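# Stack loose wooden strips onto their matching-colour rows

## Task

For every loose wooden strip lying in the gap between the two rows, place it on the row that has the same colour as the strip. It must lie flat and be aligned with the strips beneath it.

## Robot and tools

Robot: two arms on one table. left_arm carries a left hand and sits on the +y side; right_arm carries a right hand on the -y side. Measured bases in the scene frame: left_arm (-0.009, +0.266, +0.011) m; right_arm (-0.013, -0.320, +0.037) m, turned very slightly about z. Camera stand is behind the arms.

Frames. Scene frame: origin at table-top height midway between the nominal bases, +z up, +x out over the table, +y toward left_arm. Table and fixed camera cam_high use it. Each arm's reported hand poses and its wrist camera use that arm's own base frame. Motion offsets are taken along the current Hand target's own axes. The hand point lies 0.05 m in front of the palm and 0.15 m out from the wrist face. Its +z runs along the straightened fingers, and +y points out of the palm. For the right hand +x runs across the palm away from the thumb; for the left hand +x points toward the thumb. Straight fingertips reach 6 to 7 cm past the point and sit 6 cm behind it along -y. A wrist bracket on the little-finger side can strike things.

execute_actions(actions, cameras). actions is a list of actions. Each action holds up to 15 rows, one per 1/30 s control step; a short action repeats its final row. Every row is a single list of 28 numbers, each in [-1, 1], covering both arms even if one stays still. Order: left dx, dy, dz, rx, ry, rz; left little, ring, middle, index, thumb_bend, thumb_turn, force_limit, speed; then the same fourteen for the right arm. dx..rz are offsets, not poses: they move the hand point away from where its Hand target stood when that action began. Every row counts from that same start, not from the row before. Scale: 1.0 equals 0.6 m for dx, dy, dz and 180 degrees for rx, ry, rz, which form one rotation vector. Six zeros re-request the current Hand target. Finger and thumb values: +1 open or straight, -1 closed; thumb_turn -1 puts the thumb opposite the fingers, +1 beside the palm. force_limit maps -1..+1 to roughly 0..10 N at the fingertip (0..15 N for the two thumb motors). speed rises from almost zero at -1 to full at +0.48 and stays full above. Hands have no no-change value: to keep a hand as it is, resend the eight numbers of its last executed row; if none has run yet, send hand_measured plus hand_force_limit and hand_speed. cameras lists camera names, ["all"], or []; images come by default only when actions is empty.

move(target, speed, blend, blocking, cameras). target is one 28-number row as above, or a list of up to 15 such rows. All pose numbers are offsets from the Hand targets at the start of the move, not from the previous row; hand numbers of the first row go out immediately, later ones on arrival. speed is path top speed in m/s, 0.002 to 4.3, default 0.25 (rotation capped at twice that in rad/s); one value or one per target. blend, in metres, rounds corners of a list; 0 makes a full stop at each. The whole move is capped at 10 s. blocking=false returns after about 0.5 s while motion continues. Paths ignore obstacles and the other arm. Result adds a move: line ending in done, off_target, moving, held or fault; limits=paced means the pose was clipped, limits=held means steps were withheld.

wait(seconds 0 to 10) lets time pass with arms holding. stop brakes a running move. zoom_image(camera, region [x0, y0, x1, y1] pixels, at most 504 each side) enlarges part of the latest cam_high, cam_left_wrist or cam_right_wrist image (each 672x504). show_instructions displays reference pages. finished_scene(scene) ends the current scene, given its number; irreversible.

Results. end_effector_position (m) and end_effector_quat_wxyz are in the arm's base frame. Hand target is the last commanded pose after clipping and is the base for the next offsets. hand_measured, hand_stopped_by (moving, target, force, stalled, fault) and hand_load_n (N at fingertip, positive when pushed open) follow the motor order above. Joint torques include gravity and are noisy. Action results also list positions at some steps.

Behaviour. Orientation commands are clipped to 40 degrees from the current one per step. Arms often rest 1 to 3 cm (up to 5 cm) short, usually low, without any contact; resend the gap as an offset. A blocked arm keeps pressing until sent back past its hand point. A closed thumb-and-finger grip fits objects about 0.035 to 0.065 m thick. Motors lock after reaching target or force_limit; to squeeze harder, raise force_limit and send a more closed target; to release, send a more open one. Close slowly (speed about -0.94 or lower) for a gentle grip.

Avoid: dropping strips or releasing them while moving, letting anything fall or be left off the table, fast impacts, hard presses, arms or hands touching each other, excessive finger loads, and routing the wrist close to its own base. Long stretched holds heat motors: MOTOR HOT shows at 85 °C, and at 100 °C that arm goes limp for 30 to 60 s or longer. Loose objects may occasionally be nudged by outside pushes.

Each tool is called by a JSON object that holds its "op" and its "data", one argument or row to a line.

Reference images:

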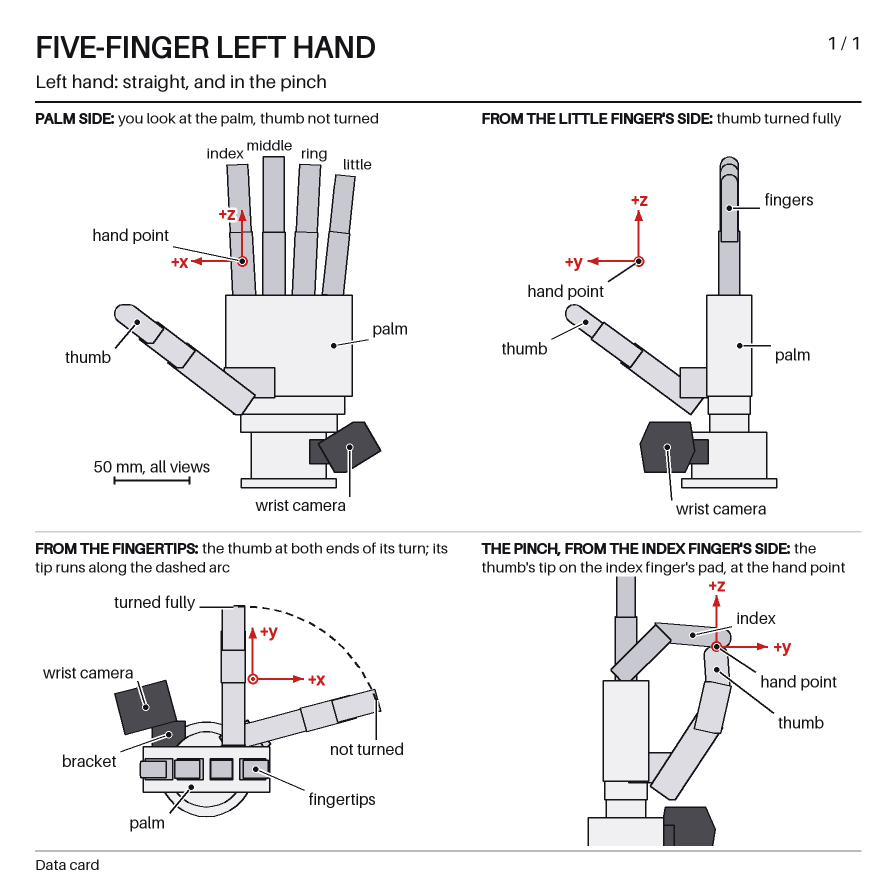

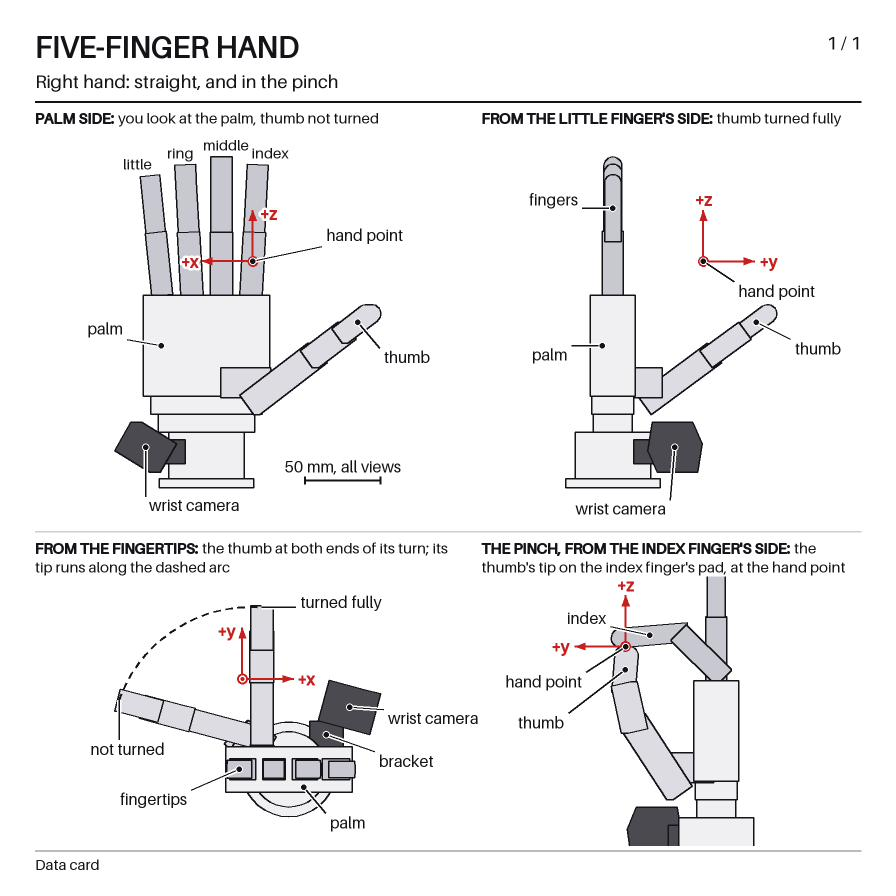

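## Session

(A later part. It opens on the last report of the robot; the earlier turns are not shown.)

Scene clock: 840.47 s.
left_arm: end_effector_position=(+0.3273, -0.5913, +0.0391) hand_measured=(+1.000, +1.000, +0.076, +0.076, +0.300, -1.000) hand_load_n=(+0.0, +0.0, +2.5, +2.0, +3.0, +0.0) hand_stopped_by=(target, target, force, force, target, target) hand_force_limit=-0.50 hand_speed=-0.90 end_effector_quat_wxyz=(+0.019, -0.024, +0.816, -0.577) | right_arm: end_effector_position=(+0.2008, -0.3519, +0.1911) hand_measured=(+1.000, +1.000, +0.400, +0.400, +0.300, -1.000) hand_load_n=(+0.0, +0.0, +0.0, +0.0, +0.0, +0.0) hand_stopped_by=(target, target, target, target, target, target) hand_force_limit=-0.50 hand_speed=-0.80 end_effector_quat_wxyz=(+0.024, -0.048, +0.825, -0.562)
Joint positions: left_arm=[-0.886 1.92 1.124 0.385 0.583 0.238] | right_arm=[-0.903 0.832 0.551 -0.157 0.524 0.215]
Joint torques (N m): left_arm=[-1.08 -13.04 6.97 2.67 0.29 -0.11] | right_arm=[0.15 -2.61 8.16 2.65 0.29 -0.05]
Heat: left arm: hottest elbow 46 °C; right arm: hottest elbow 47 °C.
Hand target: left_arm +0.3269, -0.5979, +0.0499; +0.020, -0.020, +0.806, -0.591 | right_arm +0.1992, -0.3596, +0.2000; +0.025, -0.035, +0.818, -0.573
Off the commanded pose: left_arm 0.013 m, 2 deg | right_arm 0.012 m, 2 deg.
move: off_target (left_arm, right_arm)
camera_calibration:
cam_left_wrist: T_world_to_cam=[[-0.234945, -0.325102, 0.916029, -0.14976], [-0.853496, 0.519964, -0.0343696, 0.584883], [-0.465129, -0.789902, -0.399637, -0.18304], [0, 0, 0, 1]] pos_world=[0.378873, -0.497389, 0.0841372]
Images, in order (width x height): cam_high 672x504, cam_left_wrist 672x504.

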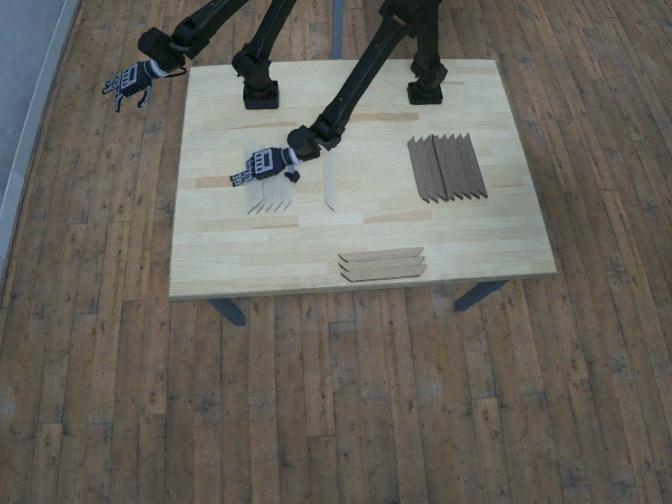

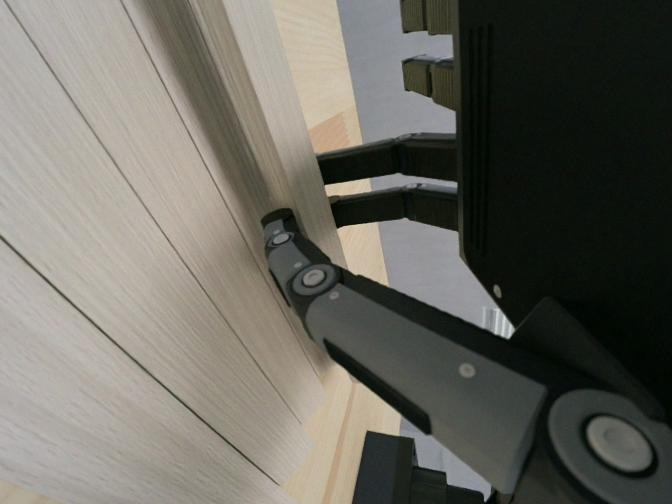

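{"op": "move", "data": {
  "target": [
    [0.0015,0.0174,0.0,0.0083,0.0021,0.0007,1,1,-0.15,-0.15,0.3,-1,-0.5,-0.9,0,0,0,0,0,0,1,1,0.4,0.4,0.3,-1,-0.5,-0.8],
    [0.0015,0.0301,0.0042,0.0083,0.0021,0.0007,1,1,-0.15,-0.15,0.3,-1,-0.5,-0.9,0,0,0,0,0,0,1,1,0.4,0.4,0.3,-1,-0.5,-0.8]
  ],
  "speed": [0.06,0.03],
  "cameras": ["cam_high","cam_left_wrist"]
}}

{"op": "zoom_image", "data": {
  "camera": "cam_high",
  "region": [220, 120, 340, 220]
}}

Scene clock: 895.00 s.
left_arm: end_effector_position=(+0.3244, -0.5922, +0.0255) hand_measured=(+1.000, +1.000, +0.076, +0.076, +0.300, -1.000) hand_load_n=(+0.0, +0.0, +2.5, +2.0, +3.5, +0.0) hand_stopped_by=(target, target, force, force, target, target) hand_force_limit=-0.50 hand_speed=-0.90 end_effector_quat_wxyz=(+0.019, -0.017, +0.807, -0.590) | right_arm: end_effector_position=(+0.2008, -0.3519, +0.1911) hand_measured=(+1.000, +1.000, +0.400, +0.400, +0.300, -1.000) hand_load_n=(-0.5, +0.0, +0.0, +0.0, +0.0, +0.0) hand_stopped_by=(target, target, target, target, target, target) hand_force_limit=-0.50 hand_speed=-0.80 end_effector_quat_wxyz=(+0.024, -0.048, +0.825, -0.562)
Joint positions: left_arm=[-0.886 1.954 1.103 0.476 0.599 0.229] | right_arm=[-0.903 0.832 0.551 -0.157 0.524 0.215]
Joint torques (N m): left_arm=[-0.38 -12.81 6.3 2.66 0.41 -0.13] | right_arm=[-0.44 -2.49 7.79 3.11 0.31 0.03]
Heat: left arm: hottest elbow 39 °C; right arm: hottest elbow 47 °C.
Hand target: left_arm +0.3260, -0.5949, +0.0319; +0.019, -0.016, +0.799, -0.601 | right_arm +0.1992, -0.3596, +0.2000; +0.025, -0.035, +0.818, -0.573
Off the commanded pose: left_arm 0.007 m, 2 deg | right_arm 0.012 m, 2 deg.
move: off_target (right_arm)
camera_calibration:
cam_left_wrist: T_world_to_cam=[[-0.246791, -0.293414, 0.923582, -0.115876], [-0.847151, 0.528112, -0.0585911, 0.585748], [-0.470563, -0.796873, -0.378899, -0.19347], [0, 0, 0, 1]] pos_world=[0.37658, -0.497511, 0.0680352]
Images, in order (width x height): cam_high 672x504, cam_left_wrist 672x504.

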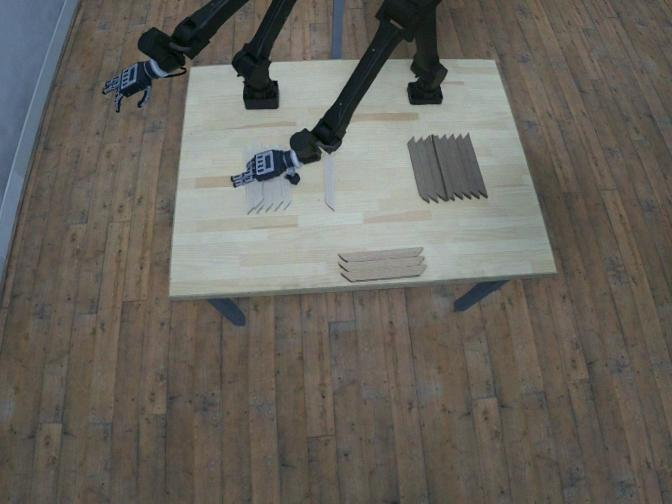

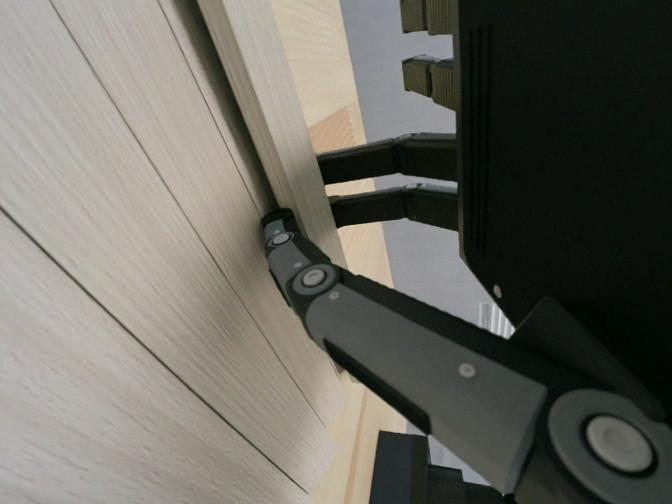

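Scaled by 4.200 from the camera's 672x504 image, which has a finer 960x720 frame.

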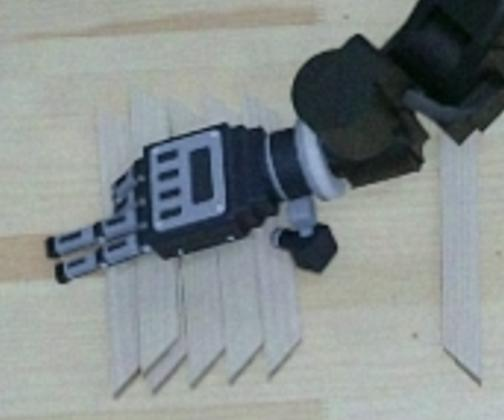

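{"op": "move", "data": {
  "target": [-0.0063,-0.0040,-0.0095,0,-0.0037,-0.0051,1,1,-0.15,-0.15,0.3,-1,-0.5,-0.9,0,0,0,0,0,0,1,1,0.4,0.4,0.3,-1,-0.5,-0.8],
  "speed": 0.06,
  "cameras": ["cam_high"]
}}

{"op": "zoom_image", "data": {
  "camera": "cam_high",
  "region": [220, 120, 340, 220]
}}

Scene clock: 917.00 s.
left_arm: end_effector_position=(+0.3221, -0.5903, +0.0231) hand_measured=(+1.000, +1.000, +0.076, +0.076, +0.300, -1.000) hand_load_n=(-0.5, +0.0, +3.0, +2.0, +3.0, +0.0) hand_stopped_by=(target, target, force, force, target, target) hand_force_limit=-0.50 hand_speed=-0.90 end_effector_quat_wxyz=(+0.014, -0.022, +0.808, -0.588) | right_arm: end_effector_position=(+0.2008, -0.3519, +0.1911) hand_measured=(+1.000, +1.000, +0.400, +0.400, +0.300, -1.000) hand_load_n=(+0.0, +0.0, +0.0, +0.0, +0.0, +0.5) hand_stopped_by=(target, target, target, target, target, target) hand_force_limit=-0.50 hand_speed=-0.80 end_effector_quat_wxyz=(+0.024, -0.048, +0.825, -0.562)
Joint positions: left_arm=[-0.886 1.954 1.097 0.476 0.599 0.218] | right_arm=[-0.903 0.832 0.551 -0.157 0.524 0.215]
Joint torques (N m): left_arm=[0.44 -13.45 6.12 2.58 0.3 -0.17] | right_arm=[-0.91 -2.73 8.09 2.7 0.33 -0.03]
Heat: left arm: hottest elbow 39 °C; right arm: hottest elbow 46 °C.
Hand target: left_arm +0.3295, -0.5899, +0.0358; +0.019, -0.026, +0.798, -0.601 | right_arm +0.1992, -0.3596, +0.2000; +0.025, -0.035, +0.818, -0.573
Off the commanded pose: left_arm 0.015 m, 2 deg | right_arm 0.012 m, 2 deg.
move: off_target (left_arm, right_arm)
Images, in order (width x height): cam_high 672x504.

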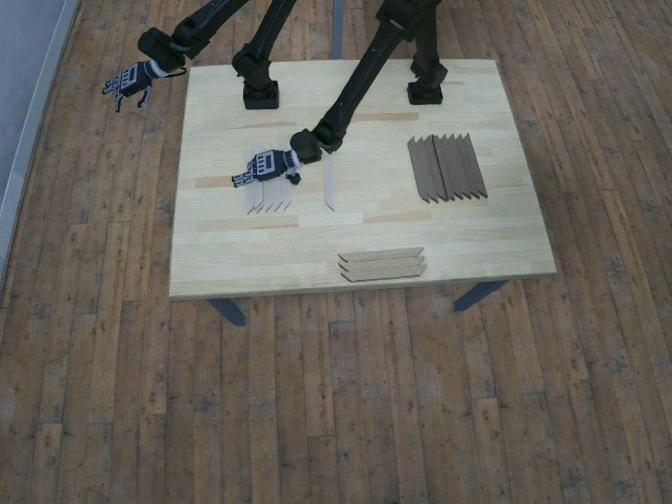

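Scaled by 4.200 from the camera's 672x504 image, which has a finer 960x720 frame.

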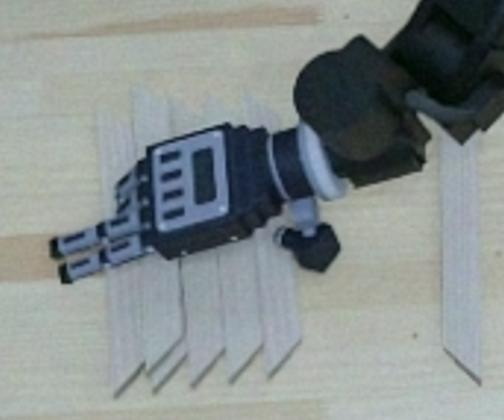

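{"op": "move", "data": {
  "target": [
    [-0.0008,-0.0256,-0.0073,0,0,0,1,1,-0.15,-0.15,0.3,-1,-0.5,-0.9,0,0,0,0,0,0,1,1,0.4,0.4,0.3,-1,-0.5,-0.8],
    [0.0045,-0.0077,0.0027,0,0,0,1,1,-0.15,-0.15,0.3,-1,-0.5,-0.9,0,0,0,0,0,0,1,1,0.4,0.4,0.3,-1,-0.5,-0.8]
  ],
  "speed": 0.06,
  "cameras": ["cam_high"]
}}

{"op": "zoom_image", "data": {
  "camera": "cam_high",
  "region": [220, 120, 340, 220]
}}

Scene clock: 967.53 s.
left_arm: end_effector_position=(+0.3226, -0.5911, +0.0315) hand_measured=(+1.000, +1.000, +0.076, +0.076, +0.300, -1.000) hand_load_n=(-0.5, +0.0, +3.0, +2.0, +3.0, +0.0) hand_stopped_by=(target, target, force, force, target, target) hand_force_limit=-0.50 hand_speed=-0.90 end_effector_quat_wxyz=(+0.015, -0.023, +0.806, -0.592) | right_arm: end_effector_position=(+0.2008, -0.3519, +0.1911) hand_measured=(+1.000, +1.000, +0.400, +0.400, +0.300, -1.000) hand_load_n=(+0.0, +0.0, +0.0, +0.0, +0.0, +0.0) hand_stopped_by=(target, target, target, target, target, target) hand_force_limit=-0.50 hand_speed=-0.80 end_effector_quat_wxyz=(+0.024, -0.048, +0.825, -0.562)
Joint positions: left_arm=[-0.886 1.94 1.097 0.473 0.597 0.212] | right_arm=[-0.903 0.832 0.551 -0.157 0.524 0.215]
Joint torques (N m): left_arm=[-0.26 -12.92 6.49 2.37 0.14 -0.13] | right_arm=[0.15 -2.08 7.94 2.85 0.28 0]
Heat: left arm: hottest elbow 37 °C; right arm: hottest elbow 46 °C.
Hand target: left_arm +0.3270, -0.5929, +0.0398; +0.019, -0.026, +0.798, -0.601 | right_arm +0.1992, -0.3596, +0.2000; +0.025, -0.035, +0.818, -0.573
Off the commanded pose: left_arm 0.010 m, 1 deg | right_arm 0.012 m, 2 deg.
move: off_target (right_arm)
Images, in order (width x height): cam_high 672x504.

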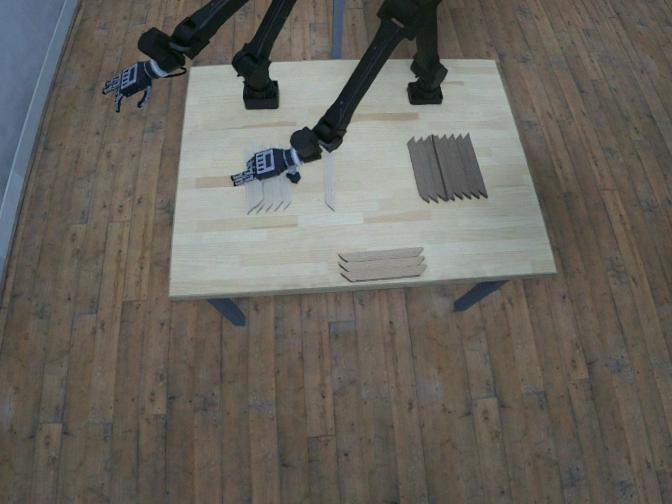

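Scaled by 4.200 from the camera's 672x504 image, which has a finer 960x720 frame.

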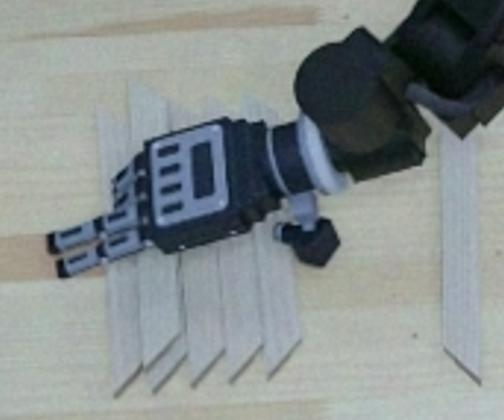

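{"op": "move", "data": {
  "target": [
    [-0.0053,0.0013,-0.0045,0,0,0,1,1,-0.15,-0.15,0.3,-1,-0.5,-0.9,0,0,0,0,0,0,1,1,0.4,0.4,0.3,-1,-0.5,-0.8],
    [-0.0053,0.0269,0.0028,0,0,0,1,1,-0.15,-0.15,0.3,-1,-0.5,-0.9,0,0,0,0,0,0,1,1,0.4,0.4,0.3,-1,-0.5,-0.8]
  ],
  "speed": [0.06,0.03],
  "cameras": ["cam_high","cam_left_wrist"]
}}

{"op": "zoom_image", "data": {
  "camera": "cam_high",
  "region": [220, 120, 340, 220]
}}

Scene clock: 987.57 s.
left_arm: end_effector_position=(+0.3230, -0.5907, +0.0223) hand_measured=(+1.000, +1.000, +0.076, +0.076, +0.300, -1.000) hand_load_n=(+0.0, +0.0, +3.0, +2.0, +3.0, +0.0) hand_stopped_by=(target, target, force, force, target, target) hand_force_limit=-0.50 hand_speed=-0.90 end_effector_quat_wxyz=(+0.015, -0.024, +0.804, -0.593) | right_arm: end_effector_position=(+0.2008, -0.3519, +0.1911) hand_measured=(+1.000, +1.000, +0.400, +0.400, +0.300, -1.000) hand_load_n=(+0.0, +0.0, +0.0, +0.0, +0.0, +0.0) hand_stopped_by=(target, target, target, target, target, target) hand_force_limit=-0.50 hand_speed=-0.80 end_effector_quat_wxyz=(+0.024, -0.048, +0.825, -0.562)
Joint positions: left_arm=[-0.884 1.96 1.092 0.502 0.599 0.208] | right_arm=[-0.903 0.832 0.551 -0.157 0.524 0.215]
Joint torques (N m): left_arm=[0.38 -12.28 6.23 2.59 0.32 -0.1] | right_arm=[0.44 -2.2 8.21 3.06 0.32 0.02]
Heat: left arm: hottest elbow 37 °C; right arm: hottest elbow 46 °C.
Hand target: left_arm +0.3300, -0.5899, +0.0238; +0.019, -0.026, +0.798, -0.601 | right_arm +0.1992, -0.3596, +0.2000; +0.025, -0.035, +0.818, -0.573
Off the commanded pose: left_arm 0.007 m, 1 deg | right_arm 0.012 m, 2 deg.
move: off_target (right_arm)
camera_calibration:
cam_left_wrist: T_world_to_cam=[[-0.230893, -0.287696, 0.929473, -0.114772], [-0.852156, 0.520848, -0.0504706, 0.5808], [-0.469594, -0.803709, -0.365422, -0.198817], [0, 0, 0, 1]] pos_world=[0.375069, -0.495319, 0.0633386]
Images, in order (width x height): cam_high 672x504, cam_left_wrist 672x504.

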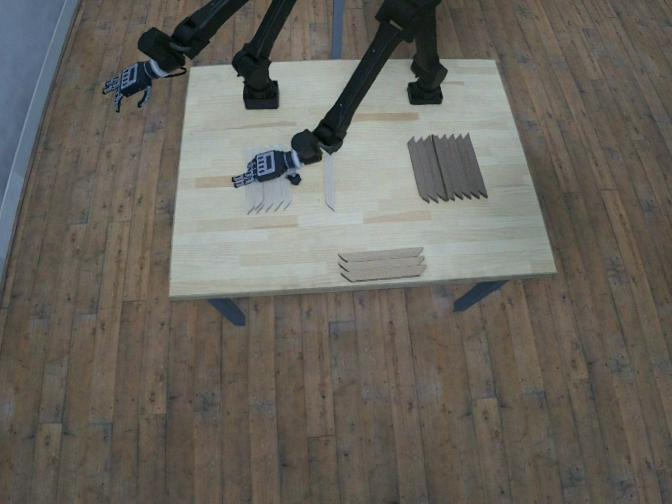

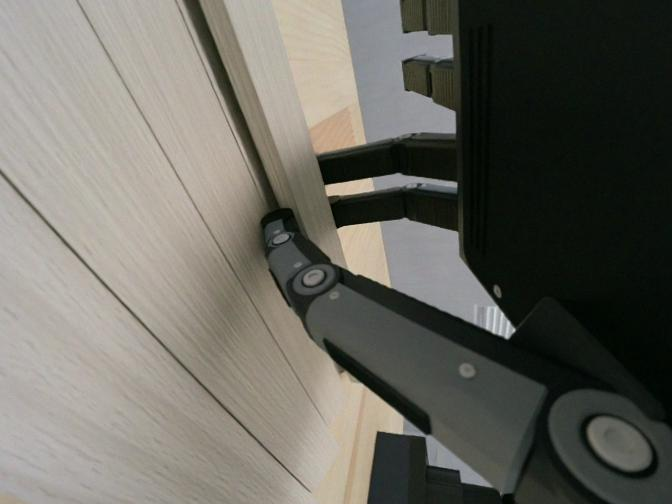

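Scaled by 4.200 from the camera's 672x504 image, which has a finer 960x720 frame.

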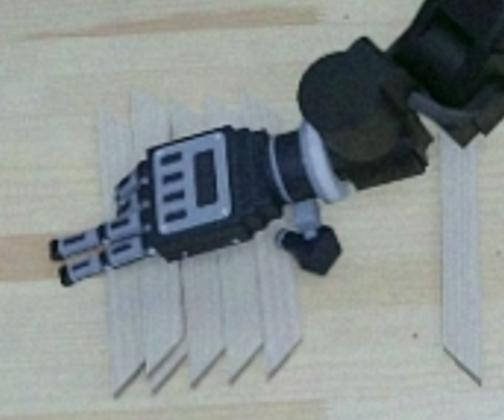

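{"op": "zoom_image", "data": {
  "camera": "cam_high",
  "region": [235, 180, 300, 220]
}}

{"op": "zoom_image", "data": {
  "camera": "cam_high",
  "region": [235, 130, 300, 170]
}}

Scaled by 7.754 from the camera's 672x504 image, which has a finer 960x720 frame.

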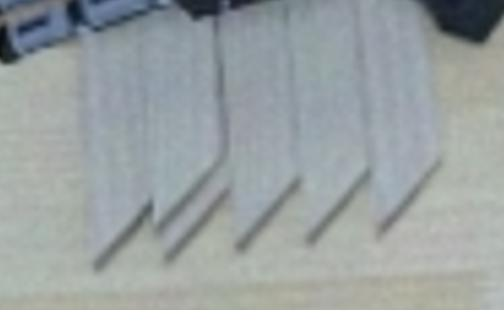

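Scaled by 7.754 from the camera's 672x504 image, which has a finer 960x720 frame.

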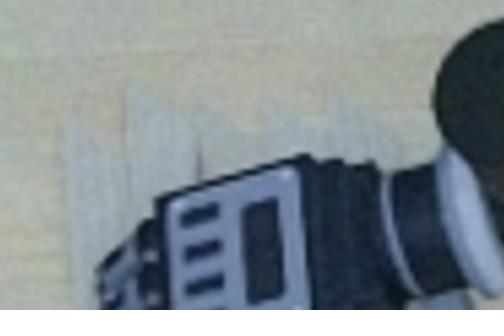

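{"op": "move", "data": {
  "target": [-0.0207,-0.0195,-0.0165,0,-0.0027,-0.0008,1,1,-0.15,-0.15,0.3,-1,-0.5,-0.9,0,0,0,0,0,0,1,1,0.4,0.4,0.3,-1,-0.5,-0.8],
  "speed": 0.06,
  "cameras": []
}}

Scene clock: 1032.90 s.
left_arm: end_effector_position=(+0.3397, -0.5799, +0.0225) hand_measured=(+1.000, +1.000, +0.076, +0.076, +0.300, -1.000) hand_load_n=(+0.0, +0.0, +2.5, +2.0, +3.0, +0.0) hand_stopped_by=(target, target, force, force, target, target) hand_force_limit=-0.50 hand_speed=-0.90 end_effector_quat_wxyz=(+0.021, -0.032, +0.804, -0.594) | right_arm: end_effector_position=(+0.2008, -0.3519, +0.1911) hand_measured=(+1.000, +1.000, +0.400, +0.400, +0.300, -1.000) hand_load_n=(+0.0, +0.0, +0.0, +0.0, +0.0, +0.0) hand_stopped_by=(target, target, target, target, target, target) hand_force_limit=-0.50 hand_speed=-0.80 end_effector_quat_wxyz=(+0.024, -0.048, +0.825, -0.562)
Joint positions: left_arm=[-0.852 1.96 1.092 0.501 0.611 0.212] | right_arm=[-0.903 0.832 0.551 -0.157 0.524 0.215]
Joint torques (N m): left_arm=[0.5 -13.98 6.93 1.33 0.37 -0.04] | right_arm=[-0.15 -1.85 7.98 2.76 0.36 -0.02]
Heat: left arm: hottest elbow 37 °C; right arm: hottest elbow 46 °C.
Hand target: left_arm +0.3420, -0.5828, +0.0378; +0.021, -0.030, +0.798, -0.601 | right_arm +0.1992, -0.3596, +0.2000; +0.025, -0.035, +0.818, -0.573
Off the commanded pose: left_arm 0.016 m, 1 deg | right_arm 0.012 m, 2 deg.
move: off_target (left_arm, right_arm)
No camera images: "cameras" was empty.

{"op": "move", "data": {
  "target": [
    [0.0001,-0.0320,-0.0092,0,0,0,1,1,-0.15,-0.15,0.3,-1,-0.5,-0.9,0,0,0,0,0,0,1,1,0.4,0.4,0.3,-1,-0.5,-0.8],
    [0.0266,-0.0187,0.0051,0,0,0,1,1,-0.15,-0.15,0.3,-1,-0.5,-0.9,0,0,0,0,0,0,1,1,0.4,0.4,0.3,-1,-0.5,-0.8]
  ],
  "speed": 0.06,
  "cameras": ["cam_high"]
}}

{"op": "zoom_image", "data": {
  "camera": "cam_high",
  "region": [220, 120, 340, 220]
}}

Scene clock: 1051.83 s.
left_arm: end_effector_position=(+0.3256, -0.5837, +0.0303) hand_measured=(+1.000, +1.000, +0.076, +0.076, +0.300, -1.000) hand_load_n=(+0.0, +0.0, +3.0, +2.0, +3.0, +0.0) hand_stopped_by=(target, target, force, force, target, target) hand_force_limit=-0.50 hand_speed=-0.90 end_effector_quat_wxyz=(+0.016, -0.034, +0.810, -0.585) | right_arm: end_effector_position=(+0.2008, -0.3519, +0.1911) hand_measured=(+1.000, +1.000, +0.400, +0.400, +0.300, -1.000) hand_load_n=(+0.0, +0.0, +0.0, +0.0, +0.0, +0.0) hand_stopped_by=(target, target, target, target, target, target) hand_force_limit=-0.50 hand_speed=-0.80 end_effector_quat_wxyz=(+0.024, -0.048, +0.825, -0.562)
Joint positions: left_arm=[-0.877 1.929 1.088 0.453 0.589 0.209] | right_arm=[-0.903 0.832 0.551 -0.157 0.524 0.215]
Joint torques (N m): left_arm=[-0.91 -13.74 6.5 2.65 0.15 -0.13] | right_arm=[-0.26 -2.67 7.95 2.93 0.29 -0.04]
Heat: left arm: hottest elbow 37 °C; right arm: hottest elbow 46 °C.
Hand target: left_arm +0.3265, -0.5900, +0.0478; +0.021, -0.030, +0.798, -0.601 | right_arm +0.1992, -0.3596, +0.2000; +0.025, -0.035, +0.818, -0.573
Off the commanded pose: left_arm 0.019 m, 2 deg | right_arm 0.012 m, 2 deg.
move: off_target (left_arm, right_arm)
Images, in order (width x height): cam_high 672x504.

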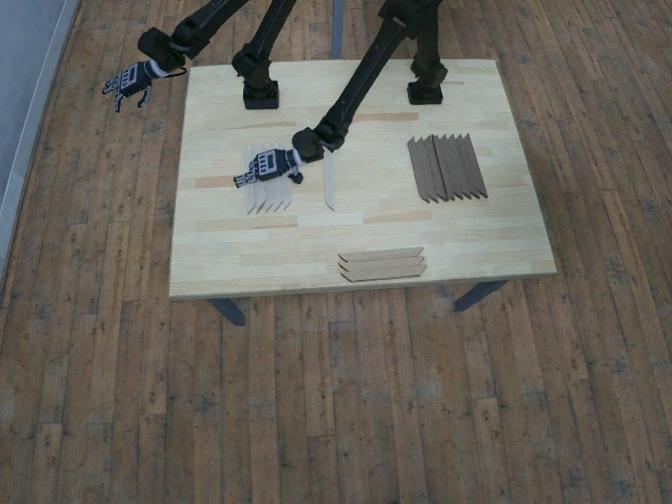

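Scaled by 4.200 from the camera's 672x504 image, which has a finer 960x720 frame.

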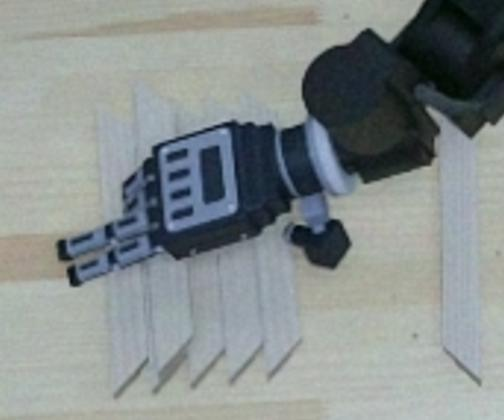

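{"op": "zoom_image", "data": {
  "camera": "cam_high",
  "region": [235, 180, 300, 220]
}}

{"op": "zoom_image", "data": {
  "camera": "cam_high",
  "region": [235, 130, 300, 170]
}}

Scaled by 7.754 from the camera's 672x504 image, which has a finer 960x720 frame.

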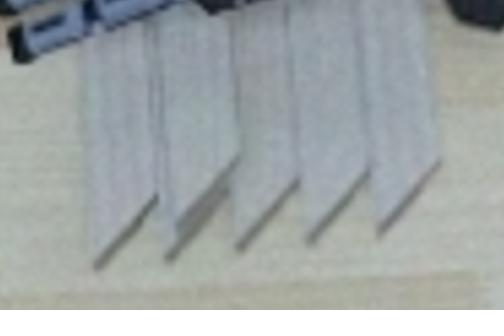

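Scaled by 7.754 from the camera's 672x504 image, which has a finer 960x720 frame.

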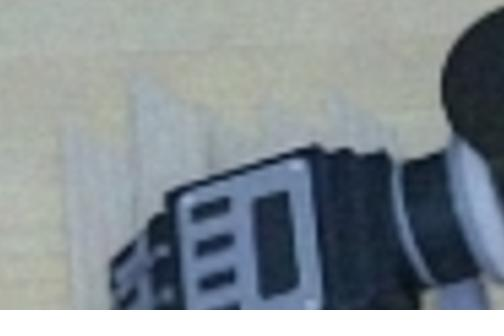

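{"op": "move", "data": {
  "target": [
    [-0.0024,0.0179,0.0102,0,0.0021,0.0006,1,1,-0.15,-0.15,0.3,-1,-0.5,-0.9,0,0,0,0,0,0,1,1,0.4,0.4,0.3,-1,-0.5,-0.8],
    [-0.0024,0.0370,0.0157,0,0.0021,0.0006,1,1,-0.15,-0.15,0.3,-1,-0.5,-0.9,0,0,0,0,0,0,1,1,0.4,0.4,0.3,-1,-0.5,-0.8]
  ],
  "speed": [0.06,0.03],
  "cameras": ["cam_high"]
}}

{"op": "zoom_image", "data": {
  "camera": "cam_high",
  "region": [235, 180, 300, 220]
}}

{"op": "zoom_image", "data": {
  "camera": "cam_high",
  "region": [235, 130, 300, 170]
}}

Scene clock: 1087.83 s.
left_arm: end_effector_position=(+0.3285, -0.5869, +0.0221) hand_measured=(+1.000, +1.000, +0.076, +0.076, +0.300, -1.000) hand_load_n=(+0.0, +0.0, +3.0, +2.0, +2.5, +0.0) hand_stopped_by=(target, target, force, force, target, target) hand_force_limit=-0.50 hand_speed=-0.90 end_effector_quat_wxyz=(+0.019, -0.032, +0.804, -0.593) | right_arm: end_effector_position=(+0.2008, -0.3519, +0.1911) hand_measured=(+1.000, +1.000, +0.400, +0.400, +0.300, -1.000) hand_load_n=(+0.0, +0.0, +0.0, +0.0, +0.0, +0.0) hand_stopped_by=(target, target, target, target, target, target) hand_force_limit=-0.50 hand_speed=-0.80 end_effector_quat_wxyz=(+0.024, -0.048, +0.825, -0.562)
Joint positions: left_arm=[-0.875 1.958 1.088 0.507 0.592 0.202] | right_arm=[-0.903 0.832 0.551 -0.157 0.524 0.215]
Joint torques (N m): left_arm=[-1.08 -11.87 6.82 2.52 0.3 -0.1] | right_arm=[-0.38 -2.08 8.01 2.8 0.33 0]
Heat: left arm: hottest elbow 37 °C; right arm: hottest elbow 46 °C.
Hand target: left_arm +0.3281, -0.5928, +0.0238; +0.019, -0.027, +0.798, -0.601 | right_arm +0.1992, -0.3596, +0.2000; +0.025, -0.035, +0.818, -0.573
Off the commanded pose: left_arm 0.006 m, 1 deg | right_arm 0.012 m, 2 deg.
move: off_target (right_arm)
Images, in order (width x height): cam_high 672x504.

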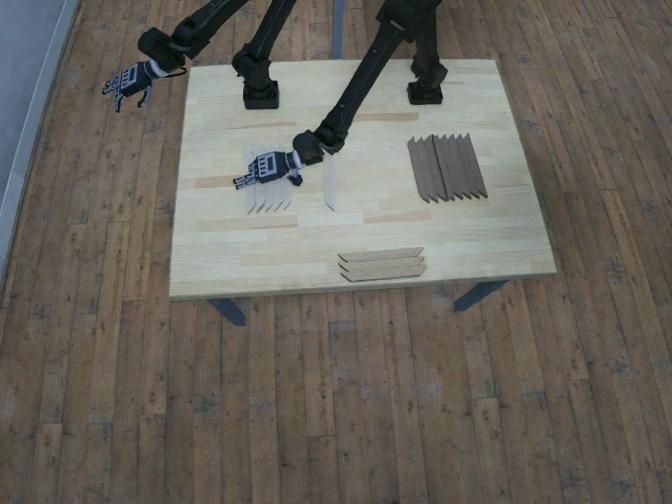

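Scaled by 7.754 from the camera's 672x504 image, which has a finer 960x720 frame.

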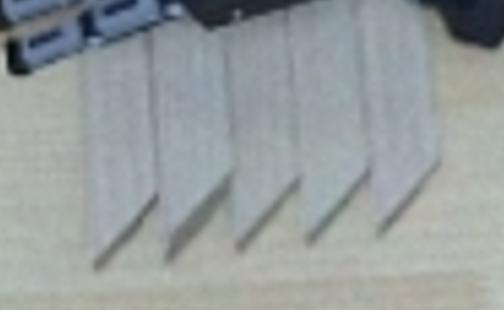

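Scaled by 7.754 from the camera's 672x504 image, which has a finer 960x720 frame.

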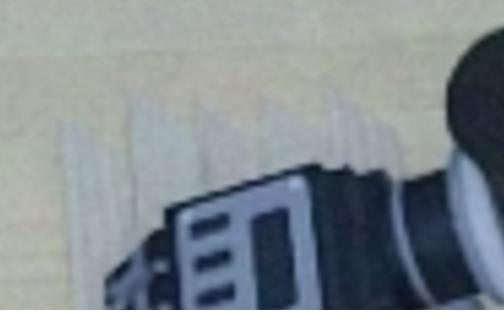

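{"op": "execute_actions", "data": {
  "actions": [
    [[0,-0.003,-0.001,0,0,0,1,1,-0.15,-0.15,0.3,-1,-0.5,-0.9,0,0,0,0,0,0,1,1,0.4,0.4,0.3,-1,-0.5,-0.8]],
    [[0,0,0,0,0,0,1,1,0.2,0.2,0.3,-1,-0.5,-0.9,0,0,0,0,0,0,1,1,0.4,0.4,0.3,-1,-0.5,-0.8]],
    [[0,0,0,0,0,0,1,1,0.4,0.4,0.3,-1,-0.5,-0.8,0,0,0,0,0,0,1,1,0.4,0.4,0.3,-1,-0.5,-0.8]]
  ],
  "cameras": ["cam_left_wrist"]
}}

Scene clock: 1103.73 s.
left_arm: end_effector_position=(+0.3284, -0.5869, +0.0221) hand_measured=(+1.000, +1.000, +0.400, +0.400, +0.300, -1.000) hand_load_n=(+0.0, +0.0, +0.0, +0.0, +0.0, +0.0) hand_stopped_by=(target, target, target, target, target, target) hand_force_limit=-0.50 hand_speed=-0.80 end_effector_quat_wxyz=(+0.018, -0.033, +0.804, -0.593) | right_arm: end_effector_position=(+0.2008, -0.3519, +0.1911) hand_measured=(+1.000, +1.000, +0.400, +0.400, +0.300, -1.000) hand_load_n=(+0.0, +0.0, +0.0, +0.0, +0.0, +0.0) hand_stopped_by=(target, target, target, target, target, target) hand_force_limit=-0.50 hand_speed=-0.80 end_effector_quat_wxyz=(+0.024, -0.048, +0.825, -0.562)
Joint positions: left_arm=[-0.875 1.958 1.088 0.507 0.592 0.2] | right_arm=[-0.903 0.832 0.551 -0.157 0.524 0.215]
Joint torques (N m): left_arm=[-0.97 -12.34 6.83 2.35 0.3 -0.11] | right_arm=[-0.32 -1.79 8.06 2.81 0.3 -0.06]
Heat: left arm: hottest elbow 37 °C; right arm: hottest elbow 46 °C.
Hand target: left_arm +0.3281, -0.5927, +0.0257; +0.019, -0.027, +0.798, -0.601 | right_arm +0.1992, -0.3596, +0.2000; +0.025, -0.035, +0.818, -0.573
Off the commanded pose: left_arm 0.007 m, 1 deg | right_arm 0.012 m, 2 deg.
Step readings (end_effector_position of left_arm | right_arm):
0: (+0.3285, -0.5869, +0.0221) | (+0.2008, -0.3519, +0.1911)
1: (+0.3285, -0.5869, +0.0221) | (+0.2008, -0.3519, +0.1911)
2: (+0.3285, -0.5869, +0.0221) | (+0.2008, -0.3519, +0.1911)
4: (+0.3285, -0.5869, +0.0221) | (+0.2008, -0.3519, +0.1911)
8: (+0.3285, -0.5869, +0.0221) | (+0.2008, -0.3519, +0.1911)
15: (+0.3285, -0.5869, +0.0221) | (+0.2008, -0.3519, +0.1911)
16: (+0.3285, -0.5869, +0.0221) | (+0.2008, -0.3519, +0.1911)
17: (+0.3285, -0.5869, +0.0221) | (+0.2008, -0.3519, +0.1911)
19: (+0.3285, -0.5869, +0.0221) | (+0.2008, -0.3519, +0.1911)
23: (+0.3284, -0.5869, +0.0221) | (+0.2008, -0.3519, +0.1911)
30: (+0.3284, -0.5869, +0.0221) | (+0.2008, -0.3519, +0.1911)
31: (+0.3284, -0.5869, +0.0221) | (+0.2008, -0.3519, +0.1911)
32: (+0.3284, -0.5869, +0.0221) | (+0.2008, -0.3519, +0.1911)
34: (+0.3284, -0.5869, +0.0221) | (+0.2008, -0.3519, +0.1911)
38: (+0.3284, -0.5869, +0.0221) | (+0.2008, -0.3519, +0.1911)
45: (+0.3284, -0.5869, +0.0221) | (+0.2008, -0.3519, +0.1911)
camera_calibration:
cam_left_wrist: T_world_to_cam=[[-0.221632, -0.291334, 0.930593, -0.117422], [-0.861159, 0.506193, -0.0466253, 0.57763], [-0.457476, -0.811722, -0.363074, -0.202066], [0, 0, 0, 1]] pos_world=[0.378966, -0.490623, 0.0628397]
Images, in order (width x height): cam_left_wrist 672x504.

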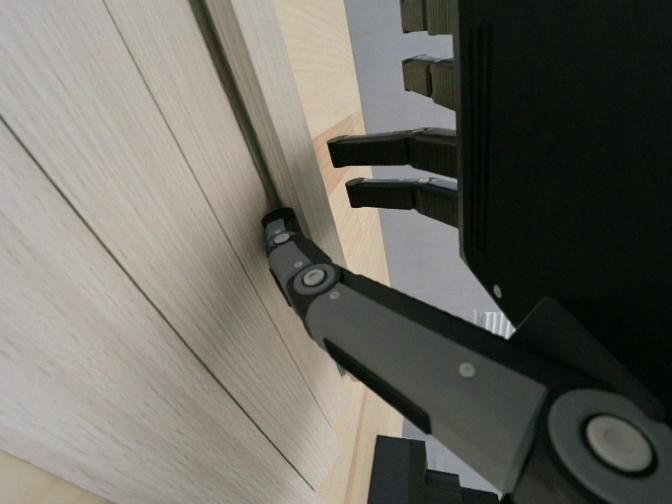

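{"op": "move", "data": {
  "target": [
    [0,-0.0091,-0.0165,0,0,0,1,1,0.4,0.4,0.3,-1,-0.5,-0.8,0,0,0,0,0,0,1,1,0.4,0.4,0.3,-1,-0.5,-0.8],
    [0,-0.1545,-0.0650,0,0,0,1,1,0.4,0.4,0.3,-1,-0.5,-0.8,0,0,0,0,0,0,1,1,0.4,0.4,0.3,-1,-0.5,-0.8],
    [-0.0390,-0.0197,-0.4127,-0.0001,0.0299,0.0086,1,1,0.5,0.5,0.3,-1,-0.5,-0.8,0,0,0,0,0,0,1,1,0.4,0.4,0.3,-1,-0.5,-0.8]
  ],
  "speed": [0.04,0.12,0.2],
  "cameras": ["cam_high","cam_left_wrist"]
}}

{"op": "zoom_image", "data": {
  "camera": "cam_high",
  "region": [230, 120, 350, 220]
}}

Scene clock: 1131.57 s.
left_arm: end_effector_position=(+0.3338, -0.3566, +0.0938) hand_measured=(+1.000, +1.000, +0.500, +0.500, +0.300, -1.000) hand_load_n=(+0.0, +0.0, +0.0, +0.0, +0.0, +0.0) hand_stopped_by=(target, target, target, target, target, target) hand_force_limit=-0.50 hand_speed=-0.80 end_effector_quat_wxyz=(-0.020, -0.002, +0.803, -0.596) | right_arm: end_effector_position=(+0.2008, -0.3519, +0.1911) hand_measured=(+1.000, +1.000, +0.400, +0.400, +0.300, -1.000) hand_load_n=(+0.0, +0.0, +0.0, +0.0, +0.0, +0.0) hand_stopped_by=(target, target, target, target, target, target) hand_force_limit=-0.50 hand_speed=-0.80 end_effector_quat_wxyz=(+0.024, -0.048, +0.825, -0.562)
Joint positions: left_arm=[-0.469 1.541 0.787 0.135 1.05 0.518] | right_arm=[-0.903 0.832 0.551 -0.157 0.524 0.215]
Joint torques (N m): left_arm=[0.21 -9.52 7.17 1.01 0.71 0.11] | right_arm=[-0.03 -2.08 8.14 2.97 0.3 0.01]
Heat: left arm: hottest elbow 37 °C; right arm: hottest elbow 46 °C.
Hand target: left_arm +0.3361, -0.3570, +0.1053; -0.010, +0.012, +0.799, -0.602 | right_arm +0.1992, -0.3596, +0.2000; +0.025, -0.035, +0.818, -0.573
Off the commanded pose: left_arm 0.012 m, 2 deg | right_arm 0.012 m, 2 deg.
move: off_target (left_arm, right_arm); target 3's new numbers were sent with left_arm's hand 0.012 m and 2 deg from that target
camera_calibration:
cam_left_wrist: T_world_to_cam=[[-0.224839, -0.263215, 0.938171, -0.105425], [-0.810258, 0.585307, -0.0299689, 0.478776], [-0.54123, -0.766898, -0.344872, 0.0556464], [0, 0, 0, 1]] pos_world=[0.394346, -0.265305, 0.132446]
Images, in order (width x height): cam_high 672x504, cam_left_wrist 672x504.

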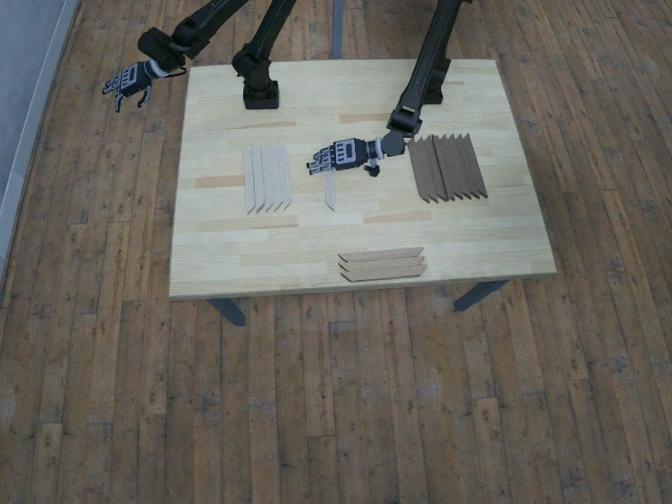

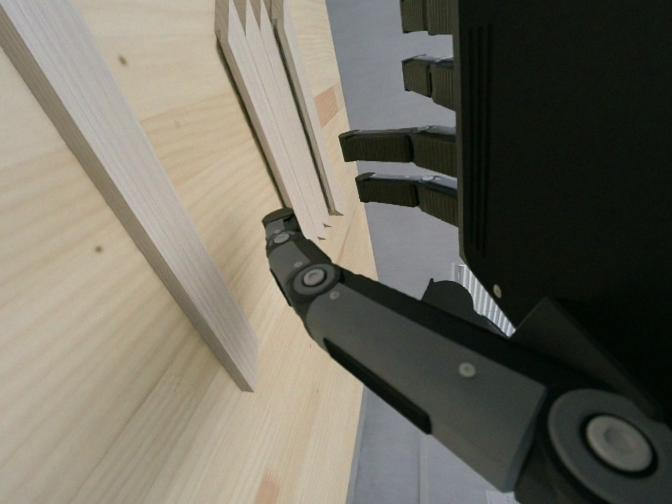

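Scaled by 4.200 from the camera's 672x504 image, which has a finer 960x720 frame.

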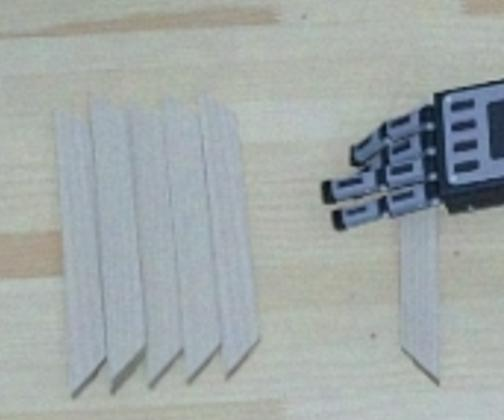

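{"op": "move", "data": {
  "target": [0.0100,0.1264,0.0315,-0.0083,0.0021,0.0006,1,1,0.5,0.5,0.3,-1,-0.5,-0.8,0,0,0,0,0,0,1,1,0.4,0.4,0.3,-1,-0.5,-0.8],
  "speed": 0.13,
  "cameras": ["cam_high","cam_left_wrist"]
}}

{"op": "zoom_image", "data": {
  "camera": "cam_high",
  "region": [290, 120, 410, 220]
}}

Scene clock: 1159.97 s.
left_arm: end_effector_position=(+0.3265, -0.3508, +0.0251) hand_measured=(+1.000, +1.000, +0.500, +0.500, +0.300, -1.000) hand_load_n=(+0.0, +0.0, +0.0, +0.0, +0.0, +0.0) hand_stopped_by=(target, target, target, target, target, target) hand_force_limit=-0.50 hand_speed=-0.80 end_effector_quat_wxyz=(-0.025, +0.000, +0.810, -0.586) | right_arm: end_effector_position=(+0.2008, -0.3519, +0.1911) hand_measured=(+1.000, +1.000, +0.400, +0.400, +0.300, -1.000) hand_load_n=(+0.0, +0.0, -0.5, +0.0, +0.0, +0.0) hand_stopped_by=(target, target, target, target, target, target) hand_force_limit=-0.50 hand_speed=-0.80 end_effector_quat_wxyz=(+0.024, -0.048, +0.825, -0.562)
Joint positions: left_arm=[-0.469 1.684 0.732 0.28 1.045 0.561] | right_arm=[-0.903 0.832 0.551 -0.157 0.524 0.215]
Joint torques (N m): left_arm=[-0.26 -8.53 5.42 2.11 0.42 0.11] | right_arm=[-0.26 -1.67 7.79 2.99 0.34 -0.08]
Heat: left arm: hottest elbow 36 °C; right arm: hottest elbow 46 °C.
Hand target: left_arm +0.3300, -0.3540, +0.0273; -0.012, +0.015, +0.806, -0.591 | right_arm +0.1992, -0.3596, +0.2000; +0.025, -0.035, +0.818, -0.573
Off the commanded pose: left_arm 0.005 m, 2 deg | right_arm 0.012 m, 2 deg.
move: off_target (right_arm)
camera_calibration:
cam_left_wrist: T_world_to_cam=[[-0.222018, -0.284745, 0.932539, -0.0495024], [-0.804925, 0.593284, -0.0104797, 0.46793], [-0.550276, -0.75295, -0.360918, 0.0406763], [0, 0, 0, 1]] pos_world=[0.388041, -0.261084, 0.0657475]
Images, in order (width x height): cam_high 672x504, cam_left_wrist 672x504.

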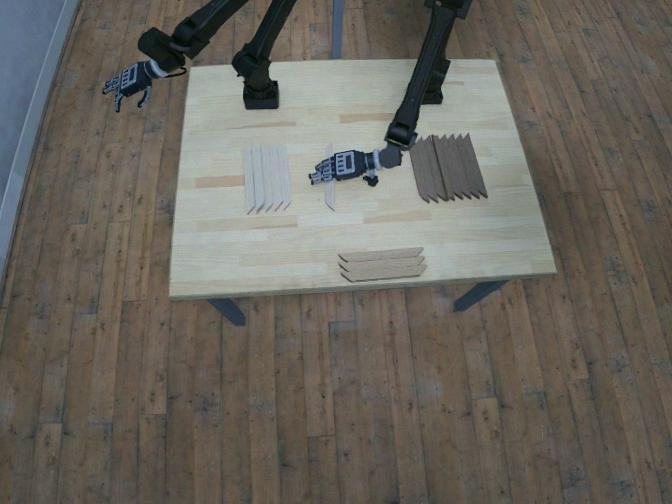

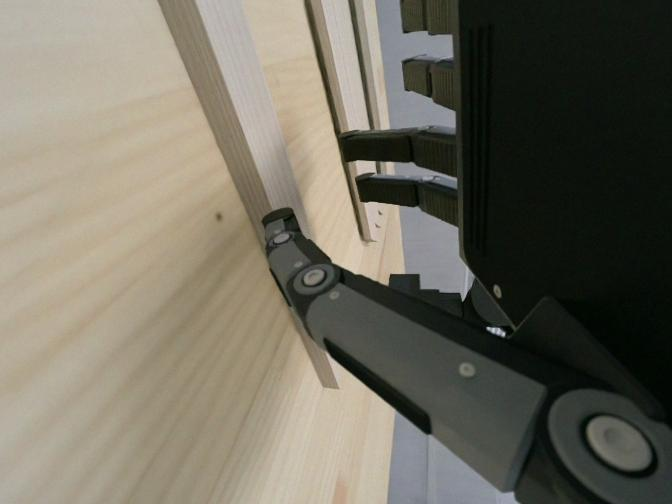

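Scaled by 4.200 from the camera's 672x504 image, which has a finer 960x720 frame.

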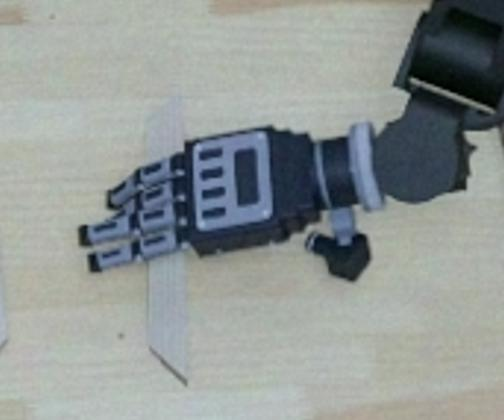

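{"op": "move", "data": {
  "target": [-0.0037,0.0318,0.0168,0,0,0,1,1,0.5,0.5,0.3,-1,-0.5,-0.8,0,0,0,0,0,0,1,1,0.4,0.4,0.3,-1,-0.5,-0.8],
  "speed": 0.07,
  "cameras": ["cam_left_wrist"]
}}

{"op": "zoom_image", "data": {
  "camera": "cam_left_wrist",
  "region": [200, 80, 440, 300]
}}

Scene clock: 1185.27 s.
left_arm: end_effector_position=(+0.3314, -0.3529, +0.0072) hand_measured=(+1.000, +1.000, +0.500, +0.500, +0.300, -1.000) hand_load_n=(+0.0, +0.0, +0.0, +0.0, +0.0, +0.5) hand_stopped_by=(target, target, target, target, target, target) hand_force_limit=-0.50 hand_speed=-0.80 end_effector_quat_wxyz=(-0.019, +0.003, +0.809, -0.588) | right_arm: end_effector_position=(+0.2008, -0.3519, +0.1911) hand_measured=(+1.000, +1.000, +0.400, +0.400, +0.300, -1.000) hand_load_n=(+0.0, +0.0, +0.0, +0.0, +0.0, +0.0) hand_stopped_by=(target, target, target, target, target, target) hand_force_limit=-0.50 hand_speed=-0.80 end_effector_quat_wxyz=(+0.024, -0.048, +0.825, -0.562)
Joint positions: left_arm=[-0.469 1.741 0.732 0.35 1.042 0.561] | right_arm=[-0.903 0.832 0.551 -0.157 0.524 0.215]
Joint torques (N m): left_arm=[-0.79 -8.23 5.08 2.17 0.35 0.02] | right_arm=[-0.85 -2.2 7.92 2.84 0.32 -0.01]
Heat: left arm: hottest elbow 35 °C; right arm: hottest elbow 46 °C.
Hand target: left_arm +0.3320, -0.3579, +0.0060; -0.012, +0.015, +0.806, -0.591 | right_arm +0.1992, -0.3596, +0.2000; +0.025, -0.035, +0.818, -0.573
Off the commanded pose: left_arm 0.005 m, 2 deg | right_arm 0.012 m, 2 deg.
move: off_target (right_arm)
camera_calibration:
cam_left_wrist: T_world_to_cam=[[-0.233654, -0.281042, 0.930818, -0.0271379], [-0.806137, 0.591248, -0.0238412, 0.472791], [-0.543644, -0.755938, -0.364706, 0.0321129], [0, 0, 0, 1]] pos_world=[0.392251, -0.262888, 0.048244]
Images, in order (width x height): cam_left_wrist 672x504.

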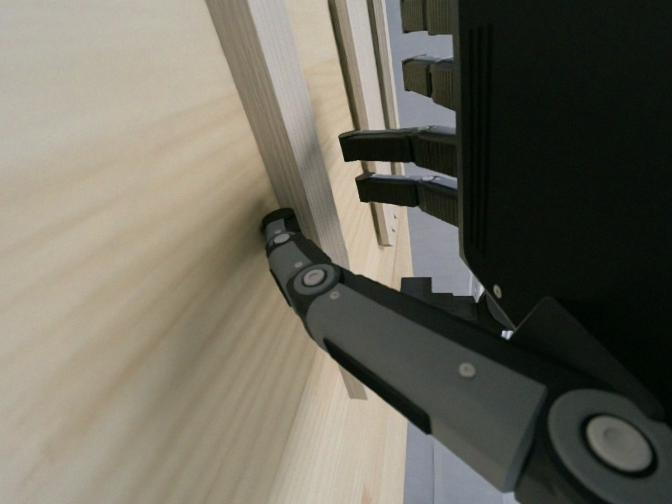

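Scaled by 2.100 from the camera's 672x504 image, which has a finer 960x720 frame.

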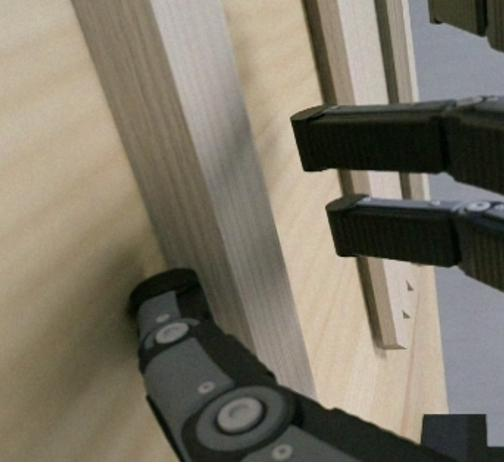

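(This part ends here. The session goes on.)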